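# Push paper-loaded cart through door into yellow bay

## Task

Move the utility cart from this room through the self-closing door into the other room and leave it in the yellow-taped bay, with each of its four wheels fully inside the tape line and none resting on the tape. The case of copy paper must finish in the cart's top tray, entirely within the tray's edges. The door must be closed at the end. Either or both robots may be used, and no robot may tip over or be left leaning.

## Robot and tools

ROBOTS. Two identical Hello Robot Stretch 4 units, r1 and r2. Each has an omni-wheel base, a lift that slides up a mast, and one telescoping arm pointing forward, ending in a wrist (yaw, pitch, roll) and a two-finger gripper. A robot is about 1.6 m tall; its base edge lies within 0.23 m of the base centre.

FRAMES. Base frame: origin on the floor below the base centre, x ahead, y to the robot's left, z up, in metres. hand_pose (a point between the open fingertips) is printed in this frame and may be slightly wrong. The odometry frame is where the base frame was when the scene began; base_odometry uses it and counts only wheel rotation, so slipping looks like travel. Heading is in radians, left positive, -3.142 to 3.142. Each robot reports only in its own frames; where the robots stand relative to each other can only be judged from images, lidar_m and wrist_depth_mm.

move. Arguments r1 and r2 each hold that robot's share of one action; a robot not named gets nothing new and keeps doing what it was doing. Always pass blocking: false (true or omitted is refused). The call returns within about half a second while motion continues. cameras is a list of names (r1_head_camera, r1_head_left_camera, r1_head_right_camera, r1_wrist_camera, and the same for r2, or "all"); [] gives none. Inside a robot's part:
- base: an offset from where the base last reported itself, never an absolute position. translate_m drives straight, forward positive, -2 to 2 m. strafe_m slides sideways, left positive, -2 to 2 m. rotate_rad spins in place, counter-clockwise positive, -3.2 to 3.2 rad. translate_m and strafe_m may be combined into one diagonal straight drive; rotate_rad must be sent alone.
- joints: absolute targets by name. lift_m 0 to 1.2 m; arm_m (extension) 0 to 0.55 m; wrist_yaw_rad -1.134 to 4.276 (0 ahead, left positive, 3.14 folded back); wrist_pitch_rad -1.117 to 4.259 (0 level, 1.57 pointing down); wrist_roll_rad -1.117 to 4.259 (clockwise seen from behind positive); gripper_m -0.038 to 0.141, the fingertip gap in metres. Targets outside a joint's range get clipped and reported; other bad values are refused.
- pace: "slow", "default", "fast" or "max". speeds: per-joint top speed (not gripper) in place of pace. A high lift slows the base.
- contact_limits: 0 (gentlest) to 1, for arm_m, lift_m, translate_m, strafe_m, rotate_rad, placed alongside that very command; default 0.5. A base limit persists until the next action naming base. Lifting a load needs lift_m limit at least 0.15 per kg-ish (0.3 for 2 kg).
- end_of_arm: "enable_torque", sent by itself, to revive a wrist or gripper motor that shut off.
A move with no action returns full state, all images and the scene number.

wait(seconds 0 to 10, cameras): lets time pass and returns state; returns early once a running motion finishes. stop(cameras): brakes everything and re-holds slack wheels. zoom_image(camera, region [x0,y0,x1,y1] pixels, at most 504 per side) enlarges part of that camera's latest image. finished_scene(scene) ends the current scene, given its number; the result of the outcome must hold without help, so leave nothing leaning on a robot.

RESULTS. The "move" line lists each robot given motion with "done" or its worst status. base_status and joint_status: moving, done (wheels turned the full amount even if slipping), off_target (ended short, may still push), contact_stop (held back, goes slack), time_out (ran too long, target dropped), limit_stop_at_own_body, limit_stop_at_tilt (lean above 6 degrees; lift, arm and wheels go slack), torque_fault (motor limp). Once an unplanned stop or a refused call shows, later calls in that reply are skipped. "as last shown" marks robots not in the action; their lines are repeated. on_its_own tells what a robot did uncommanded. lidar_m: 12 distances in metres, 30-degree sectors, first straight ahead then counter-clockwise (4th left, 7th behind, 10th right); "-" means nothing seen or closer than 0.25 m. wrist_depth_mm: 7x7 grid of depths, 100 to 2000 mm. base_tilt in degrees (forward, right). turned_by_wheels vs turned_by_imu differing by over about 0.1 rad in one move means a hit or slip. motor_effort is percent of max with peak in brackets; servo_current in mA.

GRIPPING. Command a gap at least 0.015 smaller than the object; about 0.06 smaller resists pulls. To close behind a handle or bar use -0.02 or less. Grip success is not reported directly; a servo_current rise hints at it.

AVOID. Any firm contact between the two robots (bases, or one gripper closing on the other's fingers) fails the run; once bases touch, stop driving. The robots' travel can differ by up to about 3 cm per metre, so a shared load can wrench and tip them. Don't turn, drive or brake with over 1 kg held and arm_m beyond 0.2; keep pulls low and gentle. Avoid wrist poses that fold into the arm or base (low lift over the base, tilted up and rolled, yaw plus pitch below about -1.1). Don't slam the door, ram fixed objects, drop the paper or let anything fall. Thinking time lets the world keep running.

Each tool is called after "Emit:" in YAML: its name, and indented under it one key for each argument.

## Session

Emit:
move:
  blocking: false

Scene clock: 0.00 s.
r1.base_odometry: x=+0.000 y=+0.000 heading=+0.000
r1.turned_by_wheels: +0.000
r1.turned_by_imu: +0.000
r1.base_tilt: forward=-1.6 right=+1.3
r1.lidar_m: 0.96 1.73 2.02 2.40 3.92 1.60 0.85 0.77 0.78 0.89 0.77 0.78
r1.base_status: not commanded
r1.joint_positions: lift_m=+0.124 arm_m=+0.000 wrist_yaw_rad=+3.194 wrist_pitch_rad=+0.002 wrist_roll_rad=+0.000 gripper_m=+0.056
r1.joint_status: not commanded
r1.measured_speeds: all 0
r1.motor_effort: lift_m=+19 arm_m=-4 wheel_0=-2 wheel_1=+1 wheel_2=+0
r1.servo_current: wrist_yaw_rad=59 wrist_pitch_rad=46 wrist_roll_rad=46 gripper_m=39
r1.hand_pose: x=-0.1216 y=+0.0722 z=+0.3019 quat_wxyz=(-0.026, -0.001, +0.000, +1.000) (m; r1's base frame)
r1.wrist_depth_mm: - 135 - - - - - / - 123 135 - - - - / - 121 191 - - - - / 110 136 194 - - - - / 137 - - - 1618 - - / 226 - 190 1098 188 1160 1118 / 224 163 750 798 768 768 759
r2.base_odometry: x=+0.000 y=+0.000 heading=+0.000
r2.turned_by_wheels: +0.000
r2.turned_by_imu: +0.000
r2.base_tilt: forward=-0.6 right=+0.1
r2.lidar_m: 1.29 1.32 1.58 2.33 2.36 2.78 1.41 1.41 2.77 2.39 2.42 1.48
r2.base_status: not commanded
r2.joint_positions: lift_m=+0.200 arm_m=+0.000 wrist_yaw_rad=+3.211 wrist_pitch_rad=+0.001 wrist_roll_rad=+0.000 gripper_m=+0.056
r2.joint_status: not commanded
r2.measured_speeds: all 0
r2.motor_effort: lift_m=+18 arm_m=-4 wheel_0=-1 wheel_1=+1 wheel_2=+1
r2.servo_current: wrist_yaw_rad=46 wrist_pitch_rad=39 wrist_roll_rad=52 gripper_m=52
r2.hand_pose: x=-0.1229 y=+0.0671 z=+0.3779 quat_wxyz=(-0.035, -0.001, +0.000, +0.999) (m; r2's base frame)
r2.wrist_depth_mm: - - 137 - - - - / - - 137 - - - - / - 109 138 - - - - / - 140 175 - - - - / 214 - - - - - - / 213 1281 196 1255 190 1336 1182 / 208 243 866 - - 854 878
pictures: r1_head_camera, r1_head_left_camera, r1_head_right_camera, r1_wrist_camera, r2_head_camera, r2_head_left_camera, r2_head_right_camera, r2_wrist_camera
Images, in order (width x height): r1_head_camera 420x560, r1_head_left_camera 420x672, r1_head_right_camera 420x672, r1_wrist_camera 616x392, r2_head_camera 420x560, r2_head_left_camera 420x672, r2_head_right_camera 420x672, r2_wrist_camera 616x392.

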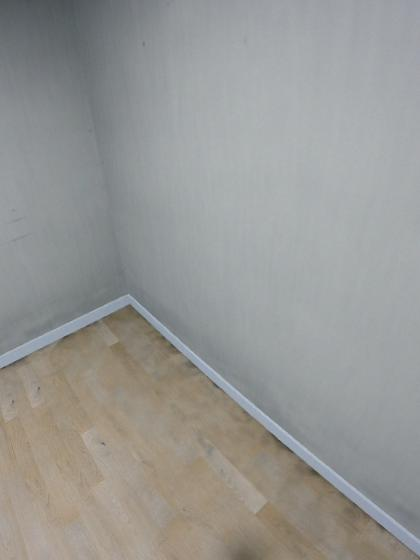

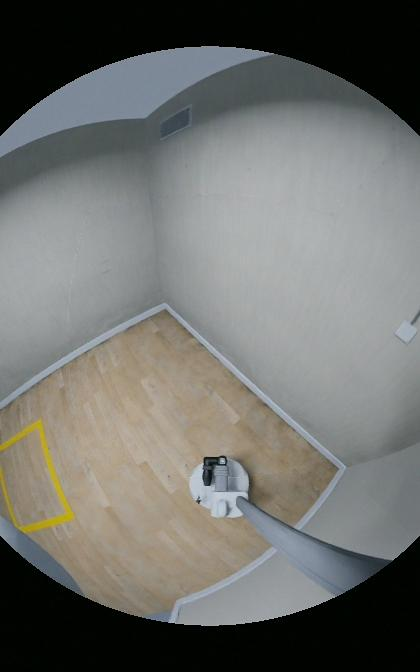

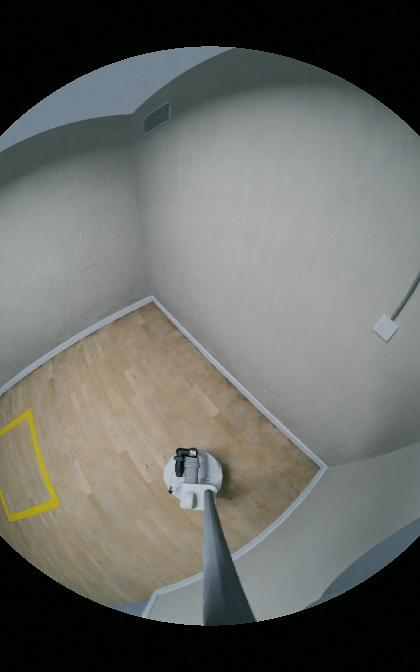

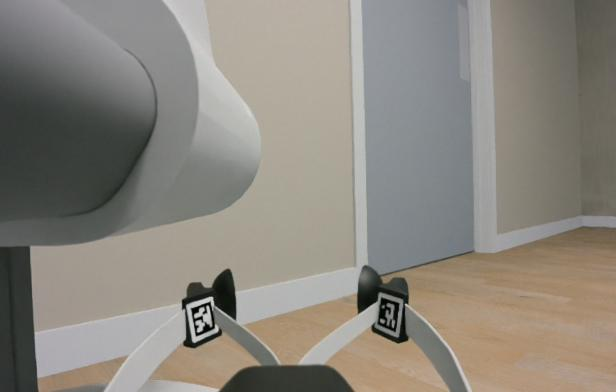

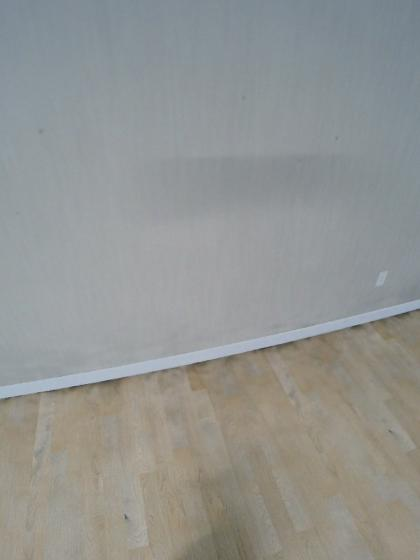

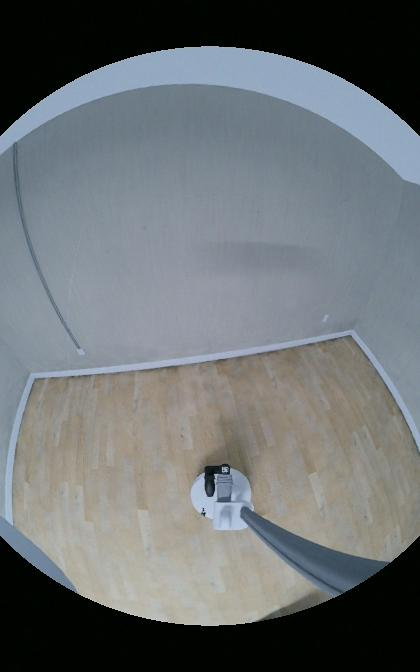

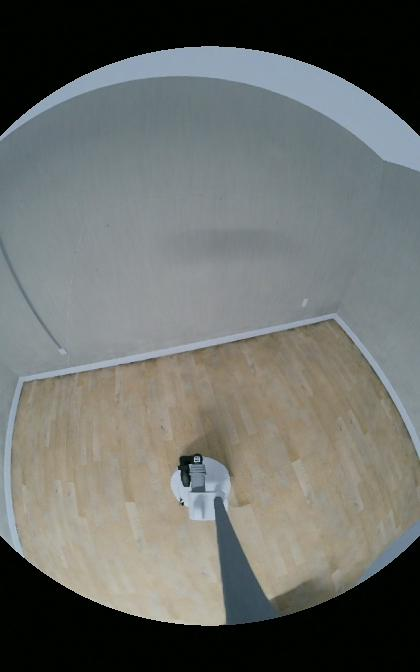

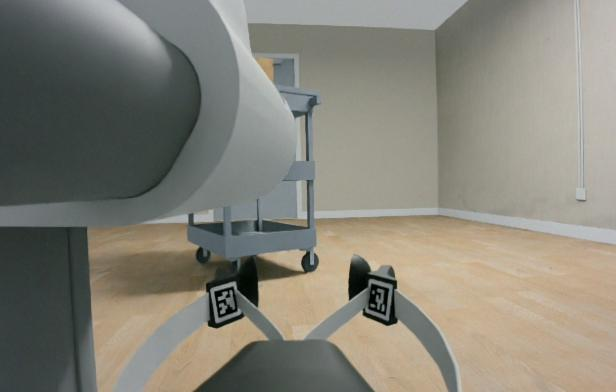

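Emit:
move:
  blocking: false
  r1: {"base": {"rotate_rad": -2.374}, "joints": {"lift_m": 0.35, "wrist_yaw_rad": 3.08}}
  r2: {"base": {"rotate_rad": -2.9}}
  cameras: []

Emit:
wait:
  seconds: 3
  cameras: ["r1_head_camera", "r1_head_right_camera", "r2_head_camera", "r2_head_left_camera"]

Scene clock: 63.87 s.
move: r1 moving; r2 moving
r1.base_odometry: x=+0.000 y=+0.000 heading=-0.253
r1.turned_by_wheels: -0.253
r1.turned_by_imu: -0.254
r1.base_tilt: forward=-1.6 right=+1.3
r1.lidar_m: 0.82 1.21 2.00 2.12 3.05 2.57 1.04 0.78 0.75 0.79 0.80 0.76
r1.base_status: rotate_rad moving
r1.joint_positions: lift_m=+0.162 arm_m=+0.000 wrist_yaw_rad=+3.083 wrist_pitch_rad=+0.002 wrist_roll_rad=+0.000 gripper_m=+0.056
r1.joint_status: lift_m moving; wrist_yaw_rad moving
r1.measured_speeds: translate_m=+0.000 strafe_m=+0.001 rotate_rad=-0.980 lift_m=+0.146 arm_m=+0.000 wrist_yaw_rad=+0.000 wrist_pitch_rad=+0.000 wrist_roll_rad=+0.000
r1.motor_effort: lift_m=+24(27) arm_m=-2(4) wheel_0=+8(9) wheel_1=+7(9) wheel_2=+7(7)
r1.servo_current: wrist_yaw_rad=46(65) wrist_pitch_rad=39(52) wrist_roll_rad=33(65) gripper_m=39(46)
r1.hand_pose: x=-0.1118 y=+0.1043 z=+0.3395 quat_wxyz=(+0.029, -0.001, +0.000, +1.000) (m; r1's base frame)
r1.wrist_depth_mm: 136 139 1336 - - - - / 113 138 1336 - - - - / 116 139 222 - - - - / 137 154 298 - - - - / - - 1366 - - - - / - - 190 1281 188 1229 1229 / - 768 831 878 854 820 878
r2.base_odometry: x=+0.000 y=+0.000 heading=-0.252
r2.turned_by_wheels: -0.252
r2.turned_by_imu: -0.244
r2.base_tilt: forward=-0.7 right=+0.0
r2.lidar_m: 1.35 1.27 1.41 2.01 2.34 2.43 3.58 1.41 3.28 2.43 2.39 1.79
r2.base_status: rotate_rad moving
r2.joint_positions: lift_m=+0.200 arm_m=+0.000 wrist_yaw_rad=+3.211 wrist_pitch_rad=+0.001 wrist_roll_rad=+0.000 gripper_m=+0.056
r2.joint_status: not commanded
r2.measured_speeds: translate_m=+0.001 strafe_m=+0.000 rotate_rad=-0.977 lift_m=+0.000 arm_m=+0.000 wrist_yaw_rad=+0.000 wrist_pitch_rad=+0.000 wrist_roll_rad=+0.000
r2.motor_effort: lift_m=+18(18) arm_m=-4(4) wheel_0=+11(11) wheel_1=+9(10) wheel_2=+10(11)
r2.servo_current: wrist_yaw_rad=52(52) wrist_pitch_rad=46(46) wrist_roll_rad=52(65) gripper_m=46(52)
r2.hand_pose: x=-0.1229 y=+0.0671 z=+0.3779 quat_wxyz=(-0.035, -0.001, +0.000, +0.999) (m; r2's base frame)
r2.wrist_depth_mm: - - 137 - - - - / - - 137 - - - - / - 109 138 - - - - / - 140 176 - - - - / 214 1756 - - - - - / 213 1281 196 1308 190 1336 1182 / 208 242 878 - - 854 878
pictures: none
No camera images: "cameras" was empty.

Scene clock: 65.83 s.
earlier move: r1 done; r2 moving
r1.base_odometry: x=+0.000 y=+0.000 heading=-2.373
r1.turned_by_wheels: -2.121
r1.turned_by_imu: -2.132
r1.base_tilt: forward=-1.6 right=+1.2
r1.lidar_m: 0.75 0.81 0.78 0.77 0.83 1.19 2.01 2.17 3.07 2.60 1.05 0.78
r1.base_status: done
r1.joint_positions: lift_m=+0.350 arm_m=+0.000 wrist_yaw_rad=+3.082 wrist_pitch_rad=+0.002 wrist_roll_rad=+0.000 gripper_m=+0.056
r1.joint_status: all done
r1.measured_speeds: all 0
r1.motor_effort: lift_m=+24(27) arm_m=-4(4) wheel_0=+3(9) wheel_1=+2(9) wheel_2=+1(8)
r1.servo_current: wrist_yaw_rad=59(78) wrist_pitch_rad=33(52) wrist_roll_rad=52(65) gripper_m=46(52)
r1.hand_pose: x=-0.1118 y=+0.1043 z=+0.5272 quat_wxyz=(+0.030, -0.001, +0.000, +1.000) (m; r1's base frame)
r1.wrist_depth_mm: 136 139 - - - - - / 117 140 - - - - - / 118 140 - - - - - / 137 164 - - - - - / - - - - - - - / 1921 1983 193 1921 187 - - / 1397 1205 1255 153 1308 1138 -
r2.base_odometry: x=+0.000 y=+0.000 heading=-2.899
r2.turned_by_wheels: -2.647
r2.turned_by_imu: -2.576
r2.base_tilt: forward=-0.7 right=+0.1
r2.lidar_m: 1.39 3.31 2.46 2.39 1.85 1.35 1.32 1.37 1.96 2.34 2.46 3.47
r2.base_status: rotate_rad moving
r2.joint_positions: lift_m=+0.200 arm_m=+0.000 wrist_yaw_rad=+3.211 wrist_pitch_rad=+0.001 wrist_roll_rad=+0.000 gripper_m=+0.056
r2.joint_status: not commanded
r2.measured_speeds: translate_m=+0.000 strafe_m=+0.000 rotate_rad=-0.006 lift_m=+0.000 arm_m=+0.000 wrist_yaw_rad=+0.000 wrist_pitch_rad=+0.000 wrist_roll_rad=+0.000
r2.motor_effort: lift_m=+18(18) arm_m=-4(4) wheel_0=+2(14) wheel_1=+2(11) wheel_2=+5(11)
r2.servo_current: wrist_yaw_rad=46(52) wrist_pitch_rad=39(46) wrist_roll_rad=46(65) gripper_m=46(52)
r2.hand_pose: x=-0.1228 y=+0.0671 z=+0.3779 quat_wxyz=(-0.035, -0.001, +0.000, +0.999) (m; r2's base frame)
r2.wrist_depth_mm: - - 137 - - - - / - 107 137 - - - - / - 110 138 235 - - - / - 140 165 - - - - / 216 - - - - - - / 213 1281 195 1160 190 1098 1098 / 211 244 891 - - 854 878
wait: 1.97 of 3 s (r1 has come to rest)
pictures: r1_head_camera, r1_head_right_camera, r2_head_camera, r2_head_left_camera
Images, in order (width x height): r1_head_camera 420x560, r1_head_right_camera 420x672, r2_head_camera 420x560, r2_head_left_camera 420x672.

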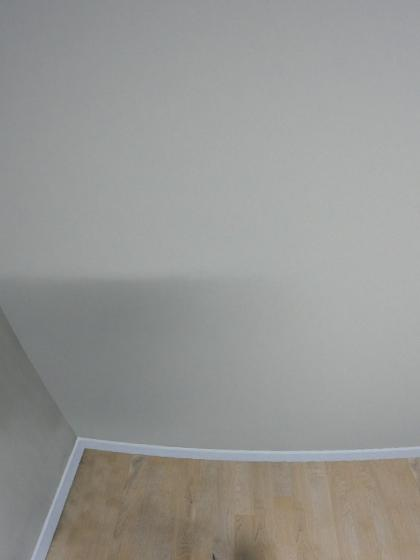

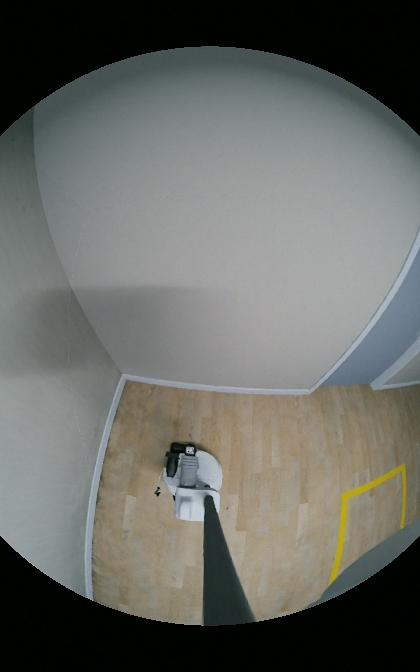

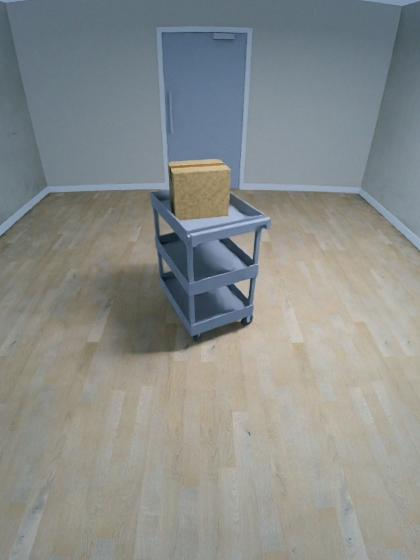

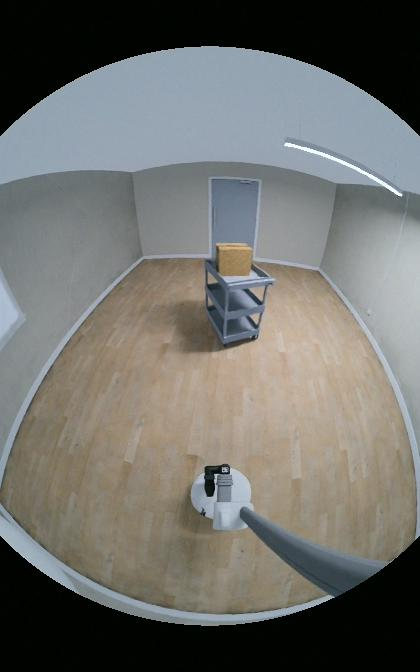

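Emit:
move:
  blocking: false
  r1: {"base": {"translate_m": 0.0, "strafe_m": -1.57}}
  r2: {"base": {"translate_m": 0.6, "strafe_m": -0.22}, "joints": {"lift_m": 0.688, "wrist_yaw_rad": 0.0, "wrist_roll_rad": 1.569, "gripper_m": 0.1}}
  cameras: []

Emit:
wait:
  seconds: 3
  cameras: ["r2_head_camera"]

Scene clock: 131.83 s.
earlier move: r2 done
move: r1 moving; r2 moving
r1.base_odometry: x=-0.025 y=+0.026 heading=-2.373
r1.turned_by_wheels: +0.000
r1.turned_by_imu: +0.000
r1.base_tilt: forward=-1.6 right=+1.3
r1.lidar_m: 0.74 0.80 0.85 0.79 0.85 1.25 2.01 2.15 3.04 2.57 1.06 0.76
r1.base_status: translate_m moving; strafe_m moving
r1.joint_positions: lift_m=+0.350 arm_m=+0.000 wrist_yaw_rad=+3.082 wrist_pitch_rad=+0.002 wrist_roll_rad=+0.000 gripper_m=+0.056
r1.joint_status: not commanded
r1.measured_speeds: translate_m=+0.000 strafe_m=-0.141 rotate_rad=-0.001 lift_m=+0.000 arm_m=+0.000 wrist_yaw_rad=+0.000 wrist_pitch_rad=+0.000 wrist_roll_rad=+0.000
r1.motor_effort: lift_m=+24(24) arm_m=-3(4) wheel_0=+9(10) wheel_1=-8(9) wheel_2=+1(2)
r1.servo_current: wrist_yaw_rad=52(65) wrist_pitch_rad=39(46) wrist_roll_rad=52(65) gripper_m=46(46)
r1.hand_pose: x=-0.1118 y=+0.1043 z=+0.5272 quat_wxyz=(+0.030, -0.001, +0.000, +1.000) (m; r1's base frame)
r1.wrist_depth_mm: 137 139 - - - - - / 117 140 - - - - - / 118 140 - - - - - / 137 163 - - - - - / - - - - - - - / 1921 1983 193 1921 188 - - / 1430 1205 1205 153 1255 1182 -
r2.base_odometry: x=-0.033 y=+0.004 heading=-2.899
r2.turned_by_wheels: +0.000
r2.turned_by_imu: +0.001
r2.base_tilt: forward=-0.7 right=+0.1
r2.lidar_m: 1.36 3.32 2.49 2.37 1.85 1.39 1.34 1.42 1.99 2.32 2.45 3.44
r2.base_status: translate_m moving; strafe_m moving
r2.joint_positions: lift_m=+0.238 arm_m=+0.000 wrist_yaw_rad=+2.650 wrist_pitch_rad=+0.001 wrist_roll_rad=+0.588 gripper_m=+0.075
r2.joint_status: lift_m moving; wrist_yaw_rad moving; wrist_roll_rad moving; gripper_m moving
r2.measured_speeds: translate_m=+0.122 strafe_m=-0.045 rotate_rad=-0.003 lift_m=+0.146 arm_m=+0.000 wrist_yaw_rad=-1.733 wrist_pitch_rad=+0.000 wrist_roll_rad=+1.820
r2.motor_effort: lift_m=+19(24) arm_m=-4(4) wheel_0=+6(10) wheel_1=+7(7) wheel_2=-12(12)
r2.servo_current: wrist_yaw_rad=85(143) wrist_pitch_rad=39(46) wrist_roll_rad=78(124) gripper_m=72(78)
r2.hand_pose: x=-0.0421 y=+0.2131 z=+0.4157 quat_wxyz=(+0.233, +0.070, +0.281, +0.928) (m; r2's base frame)
r2.wrist_depth_mm: - - - - - - - / - - - - - - - / - - - - - 1921 1863 / - - - - - 1618 1229 / 259 - - - 1537 1138 891 / 245 - 189 1430 188 842 707 / - 127 - - 820 668 585
pictures: none
No camera images: "cameras" was empty.

Scene clock: 134.83 s.
earlier move: r1 moving; r2 moving
r1.base_odometry: x=-0.622 y=+0.644 heading=-2.373
r1.turned_by_wheels: +0.000
r1.turned_by_imu: -0.006
r1.base_tilt: forward=-1.6 right=+1.3
r1.lidar_m: 0.70 0.76 1.09 1.66 1.74 2.10 2.06 2.19 3.08 2.52 1.12 0.74
r1.base_status: translate_m moving; strafe_m moving
r1.joint_positions: lift_m=+0.350 arm_m=+0.000 wrist_yaw_rad=+3.082 wrist_pitch_rad=+0.002 wrist_roll_rad=+0.000 gripper_m=+0.056
r1.joint_status: not commanded
r1.measured_speeds: translate_m=+0.000 strafe_m=-0.300 rotate_rad=+0.002 lift_m=+0.000 arm_m=+0.000 wrist_yaw_rad=+0.000 wrist_pitch_rad=+0.000 wrist_roll_rad=+0.000
r1.motor_effort: lift_m=+24(24) arm_m=-4(4) wheel_0=+3(11) wheel_1=-7(10) wheel_2=+1(2)
r1.servo_current: wrist_yaw_rad=59(78) wrist_pitch_rad=39(52) wrist_roll_rad=26(72) gripper_m=46(52)
r1.hand_pose: x=-0.1118 y=+0.1043 z=+0.5272 quat_wxyz=(+0.030, -0.001, +0.000, +1.000) (m; r1's base frame)
r1.wrist_depth_mm: 137 139 - - - - - / 117 139 - - - - - / 118 140 - - - - - / 137 164 - - - - - / - - - - - - - / 1921 1921 195 1921 187 1863 1808 / 1308 163 1229 153 1229 1182 1281
r2.base_odometry: x=-0.635 y=+0.069 heading=-2.899
r2.turned_by_wheels: +0.000
r2.turned_by_imu: +0.001
r2.base_tilt: forward=-0.7 right=+0.1
r2.lidar_m: 0.83 0.83 2.65 2.57 2.63 2.01 1.92 2.05 2.21 2.12 2.23 3.19
r2.base_status: translate_m moving; strafe_m moving
r2.joint_positions: lift_m=+0.688 arm_m=+0.000 wrist_yaw_rad=+0.003 wrist_pitch_rad=+0.001 wrist_roll_rad=+1.567 gripper_m=+0.100
r2.joint_status: all done
r2.measured_speeds: all 0
r2.motor_effort: lift_m=+21(26) arm_m=-4(4) wheel_0=+2(15) wheel_1=+5(7) wheel_2=-4(14)
r2.servo_current: wrist_yaw_rad=59(143) wrist_pitch_rad=39(46) wrist_roll_rad=59(124) gripper_m=46(85)
r2.hand_pose: x=+0.4596 y=-0.0866 z=+0.8656 quat_wxyz=(+0.708, +0.706, +0.001, +0.001) (m; r2's base frame)
r2.wrist_depth_mm: - - - - - 1708 1182 / - - - - - 1708 1182 / - - - - - 1756 1205 / - - - - - 1430 1138 / - - - 917 - 732 - / - - 193 699 192 691 - / - - - - - - -
wait: 3.00 s; no rest
pictures: r2_head_camera
Images, in order (width x height): r2_head_camera 420x560.

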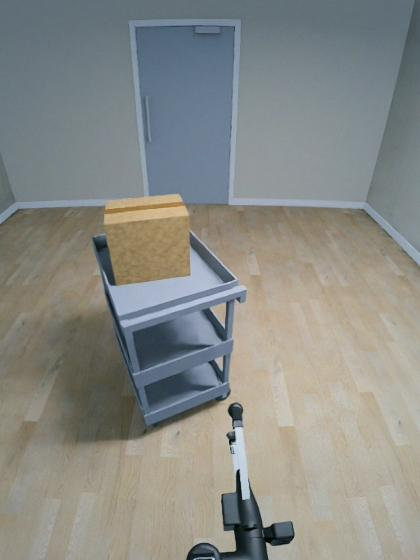

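Emit:
move:
  blocking: false
  r2: {"base": {"rotate_rad": 0.34}}
  cameras: []

Emit:
wait:
  seconds: 1.2
  cameras: ["r1_head_camera", "r1_head_left_camera"]

Emit:
move:
  blocking: false
  r2: {"base": {"translate_m": 0.335, "strafe_m": -0.075}, "contact_limits": {"translate_m": 0.3}}
  cameras: []

Emit:
wait:
  seconds: 2.5
  cameras: ["r2_head_camera", "r2_wrist_camera", "r1_head_camera"]

Scene clock: 146.57 s.
earlier move: r1 done; r2 done
move: r2 moving
r1.base_odometry: x=-1.091 y=+1.129 heading=-2.373
r1.turned_by_wheels: +0.000
r1.turned_by_imu: -0.005
r1.base_tilt: forward=-1.6 right=+1.3
r1.lidar_m: 0.77 0.80 1.03 2.32 2.43 2.15 2.08 2.19 2.47 2.39 0.97 0.80
r1.base_status: done
r1.joint_positions: lift_m=+0.350 arm_m=+0.000 wrist_yaw_rad=+3.082 wrist_pitch_rad=+0.002 wrist_roll_rad=+0.000 gripper_m=+0.056
r1.joint_status: not commanded
r1.measured_speeds: all 0
r1.motor_effort: lift_m=+24(24) arm_m=-3(4) wheel_0=+1(1) wheel_1=+0(0) wheel_2=+0(0)
r1.servo_current: wrist_yaw_rad=65(65) wrist_pitch_rad=46(46) wrist_roll_rad=52(59) gripper_m=46(46)
r1.hand_pose: x=-0.1118 y=+0.1043 z=+0.5272 quat_wxyz=(+0.030, -0.001, +0.000, +1.000) (m; r1's base frame)
r1.wrist_depth_mm: 136 139 - - - - - / 116 139 - - - - - / 118 140 - - - - - / 137 164 - - - - - / - - - - - - - / 1983 1863 194 1921 187 1863 1808 / 1397 1205 1255 153 1255 1205 1281
r2.base_odometry: x=-0.635 y=+0.069 heading=-2.663
r2.turned_by_wheels: +0.236
r2.turned_by_imu: +0.230
r2.base_tilt: forward=-0.7 right=+0.1
r2.lidar_m: 0.81 3.00 2.58 2.58 2.20 1.91 1.93 2.26 2.15 2.15 2.52 0.90
r2.base_status: rotate_rad moving
r2.joint_positions: lift_m=+0.688 arm_m=+0.000 wrist_yaw_rad=+0.003 wrist_pitch_rad=+0.001 wrist_roll_rad=+1.567 gripper_m=+0.100
r2.joint_status: not commanded
r2.measured_speeds: translate_m=+0.002 strafe_m=-0.001 rotate_rad=+0.681 lift_m=+0.000 arm_m=+0.000 wrist_yaw_rad=+0.000 wrist_pitch_rad=+0.000 wrist_roll_rad=+0.000
r2.motor_effort: lift_m=+21(21) arm_m=-4(4) wheel_0=-5(9) wheel_1=-5(9) wheel_2=-7(11)
r2.servo_current: wrist_yaw_rad=46(59) wrist_pitch_rad=39(46) wrist_roll_rad=52(59) gripper_m=52(52)
r2.hand_pose: x=+0.4595 y=-0.0867 z=+0.8656 quat_wxyz=(+0.708, +0.706, +0.001, +0.001) (m; r2's base frame)
r2.wrist_depth_mm: - - - - - 1661 1182 / - - - - - 741 1182 / - - - 891 - 707 - / - - 904 891 - 683 - / - - 904 917 - 668 - / - - 193 661 193 1430 1205 / - - - - - 1863 1205
pictures: none
No camera images: "cameras" was empty.

Scene clock: 147.20 s.
earlier move: r2 done
r1.base_odometry: x=-1.091 y=+1.129 heading=-2.373
r1.turned_by_wheels: +0.000
r1.turned_by_imu: +0.000
r1.base_tilt: forward=-1.6 right=+1.2
r1.lidar_m: 0.76 0.82 1.04 2.33 2.43 2.17 2.07 2.22 2.47 2.38 0.97 0.77
r1.base_status: done
r1.joint_positions: lift_m=+0.350 arm_m=+0.000 wrist_yaw_rad=+3.082 wrist_pitch_rad=+0.002 wrist_roll_rad=+0.000 gripper_m=+0.056
r1.joint_status: not commanded
r1.measured_speeds: all 0
r1.motor_effort: lift_m=+24(24) arm_m=-3(4) wheel_0=+1(1) wheel_1=+0(1) wheel_2=+0(0)
r1.servo_current: wrist_yaw_rad=46(65) wrist_pitch_rad=46(46) wrist_roll_rad=52(72) gripper_m=39(46)
r1.hand_pose: x=-0.1118 y=+0.1043 z=+0.5272 quat_wxyz=(+0.030, -0.001, +0.000, +1.000) (m; r1's base frame)
r1.wrist_depth_mm: 136 139 - - - - - / 116 139 - - - - - / 118 139 - - - - - / 137 164 - - - - - / - - - - - - - / 1921 1921 194 1983 187 1808 1808 / 1366 1229 1229 153 1255 1160 1308
r2.base_odometry: x=-0.635 y=+0.069 heading=-2.560
r2.turned_by_wheels: +0.103
r2.turned_by_imu: +0.101
r2.base_tilt: forward=-0.7 right=+0.0
r2.lidar_m: 0.82 2.87 2.57 2.60 2.13 1.93 1.91 2.38 2.15 2.18 2.70 0.89
r2.base_status: done
r2.joint_positions: lift_m=+0.688 arm_m=+0.000 wrist_yaw_rad=+0.003 wrist_pitch_rad=+0.001 wrist_roll_rad=+1.567 gripper_m=+0.100
r2.joint_status: not commanded
r2.measured_speeds: all 0
r2.motor_effort: lift_m=+21(21) arm_m=-4(4) wheel_0=-2(9) wheel_1=-4(9) wheel_2=-5(11)
r2.servo_current: wrist_yaw_rad=39(59) wrist_pitch_rad=46(46) wrist_roll_rad=52(59) gripper_m=52(59)
r2.hand_pose: x=+0.4595 y=-0.0867 z=+0.8656 quat_wxyz=(+0.708, +0.706, +0.001, +0.001) (m; r2's base frame)
r2.wrist_depth_mm: - - - - - 676 1182 / - - - 854 - 668 - / - - 904 866 - 661 - / - - 931 891 - 654 - / - - - - - 1618 1205 / - - 193 - 195 1537 1205 / - - - - - 1863 1205
wait: 0.63 of 1.2 s (r2 has come to rest)
pictures: r1_head_camera, r1_head_left_camera
Images, in order (width x height): r1_head_camera 420x560, r1_head_left_camera 420x672.

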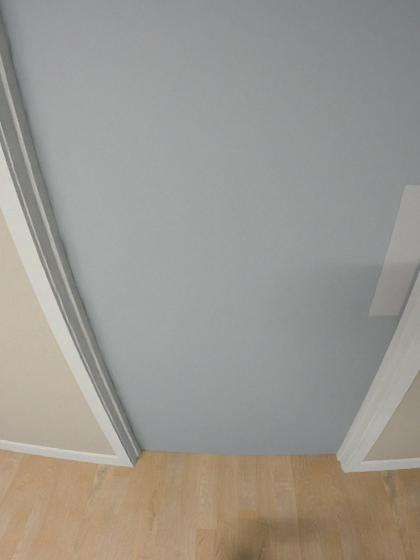

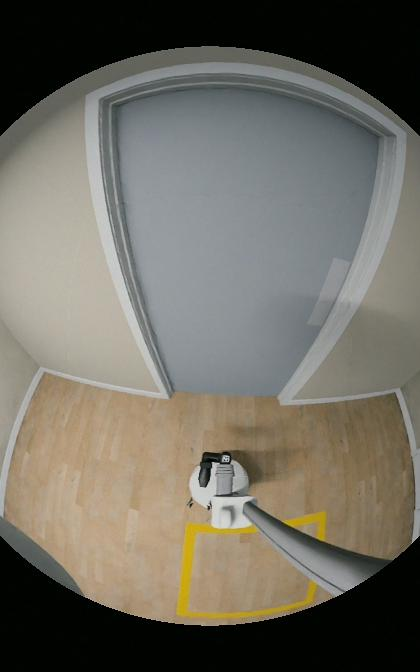

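Scene clock: 147.70 s.
move: r2 moving
r1: as last shown
r1.base_tilt: forward=-1.6 right=+1.3
r1.lidar_m: 0.76 0.82 1.05 2.33 2.42 2.14 2.08 2.23 2.45 2.39 0.97 0.80
r1.motor_effort: lift_m=+24(24) arm_m=-3(4) wheel_0=+0(1) wheel_1=+0(0) wheel_2=+0(0)
r1.servo_current: wrist_yaw_rad=33(59) wrist_pitch_rad=33(52) wrist_roll_rad=39(59) gripper_m=46(46)
r1.wrist_depth_mm: 136 139 - - - - - / 116 139 - - - - - / 118 140 - - - - - / 138 165 - - - - - / - - - - - - - / 1921 1921 194 1863 187 1808 1756 / 1397 1205 1229 154 1281 1160 1281
r2.base_odometry: x=-0.665 y=+0.058 heading=-2.559
r2.turned_by_wheels: +0.000
r2.turned_by_imu: +0.000
r2.base_tilt: forward=-0.7 right=+0.0
r2.lidar_m: 0.79 2.85 2.56 2.60 2.13 1.95 1.97 2.35 2.14 2.17 2.69 0.83
r2.base_status: translate_m moving; strafe_m moving
r2.joint_positions: lift_m=+0.688 arm_m=+0.000 wrist_yaw_rad=+0.003 wrist_pitch_rad=+0.001 wrist_roll_rad=+1.567 gripper_m=+0.100
r2.joint_status: not commanded
r2.measured_speeds: translate_m=+0.121 strafe_m=-0.028 rotate_rad=-0.002 lift_m=+0.000 arm_m=+0.000 wrist_yaw_rad=+0.000 wrist_pitch_rad=+0.000 wrist_roll_rad=+0.000
r2.motor_effort: lift_m=+21(21) arm_m=-4(4) wheel_0=+6(12) wheel_1=+7(8) wheel_2=-12(13)
r2.servo_current: wrist_yaw_rad=46(46) wrist_pitch_rad=39(46) wrist_roll_rad=46(59) gripper_m=59(59)
r2.contact_limits: translate_m 0.3
r2.hand_pose: x=+0.4595 y=-0.0867 z=+0.8656 quat_wxyz=(+0.708, +0.706, +0.001, +0.001) (m; r2's base frame)
r2.wrist_depth_mm: - - - 647 - 640 1182 / - - - 640 - 634 - / - - 854 647 - 634 - / - - 878 634 - 627 - / - - - - - 1661 1205 / - - 193 - 195 1537 1182 / - - - - - 1863 1182
pictures: none
No camera images: "cameras" was empty.

Scene clock: 149.80 s.
earlier move: r2 done
r1.base_odometry: x=-1.091 y=+1.129 heading=-2.373
r1.turned_by_wheels: +0.000
r1.turned_by_imu: +0.000
r1.base_tilt: forward=-1.6 right=+1.3
r1.lidar_m: 0.76 0.80 1.05 2.32 2.47 2.14 2.07 2.22 2.43 2.38 0.97 0.80
r1.base_status: not commanded
r1.joint_positions: lift_m=+0.350 arm_m=+0.000 wrist_yaw_rad=+3.082 wrist_pitch_rad=+0.002 wrist_roll_rad=+0.000 gripper_m=+0.056
r1.joint_status: not commanded
r1.measured_speeds: all 0
r1.motor_effort: lift_m=+24(24) arm_m=-3(4) wheel_0=+0(1) wheel_1=+0(1) wheel_2=+0(0)
r1.servo_current: wrist_yaw_rad=46(65) wrist_pitch_rad=46(52) wrist_roll_rad=33(65) gripper_m=39(46)
r1.hand_pose: x=-0.1118 y=+0.1043 z=+0.5272 quat_wxyz=(+0.030, -0.001, +0.000, +1.000) (m; r1's base frame)
r1.wrist_depth_mm: 136 139 - - - - - / 116 140 - - - - - / 118 140 - - - - - / 137 165 - - - - - / - - - - - - - / 1921 1983 193 1983 187 1808 1808 / 1430 1182 1205 153 1255 1160 1308
r2.base_odometry: x=-0.956 y=-0.052 heading=-2.560
r2.turned_by_wheels: +0.000
r2.turned_by_imu: +0.000
r2.base_tilt: forward=-0.7 right=+0.1
r2.lidar_m: 0.47 2.80 2.53 2.56 2.48 2.26 2.28 2.40 2.20 2.22 2.76 0.52
r2.base_status: done
r2.joint_positions: lift_m=+0.688 arm_m=+0.000 wrist_yaw_rad=+0.003 wrist_pitch_rad=+0.001 wrist_roll_rad=+1.567 gripper_m=+0.100
r2.joint_status: not commanded
r2.measured_speeds: all 0
r2.motor_effort: lift_m=+21(21) arm_m=-4(4) wheel_0=+2(12) wheel_1=+3(8) wheel_2=-4(14)
r2.servo_current: wrist_yaw_rad=39(59) wrist_pitch_rad=39(46) wrist_roll_rad=39(59) gripper_m=46(59)
r2.contact_limits: translate_m 0.3
r2.hand_pose: x=+0.4595 y=-0.0867 z=+0.8656 quat_wxyz=(+0.708, +0.706, +0.001, +0.001) (m; r2's base frame)
r2.wrist_depth_mm: - - - 340 338 1863 - / - - - 334 336 904 - / - - 549 332 334 931 - / - - 559 329 332 931 - / - - 574 327 327 - - / - - 195 266 193 1430 496 / - - - - 330 330 338
wait: 2.10 of 2.5 s (r2 has come to rest)
pictures: r1_head_camera, r2_head_camera, r2_wrist_camera
Images, in order (width x height): r1_head_camera 420x560, r2_head_camera 420x560, r2_wrist_camera 616x392.

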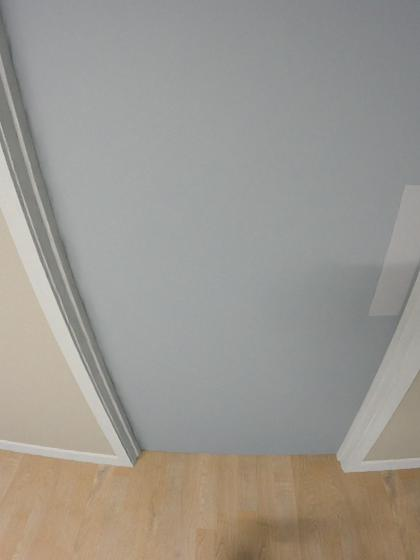

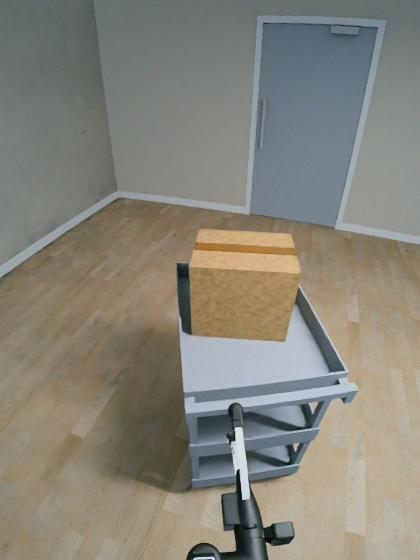

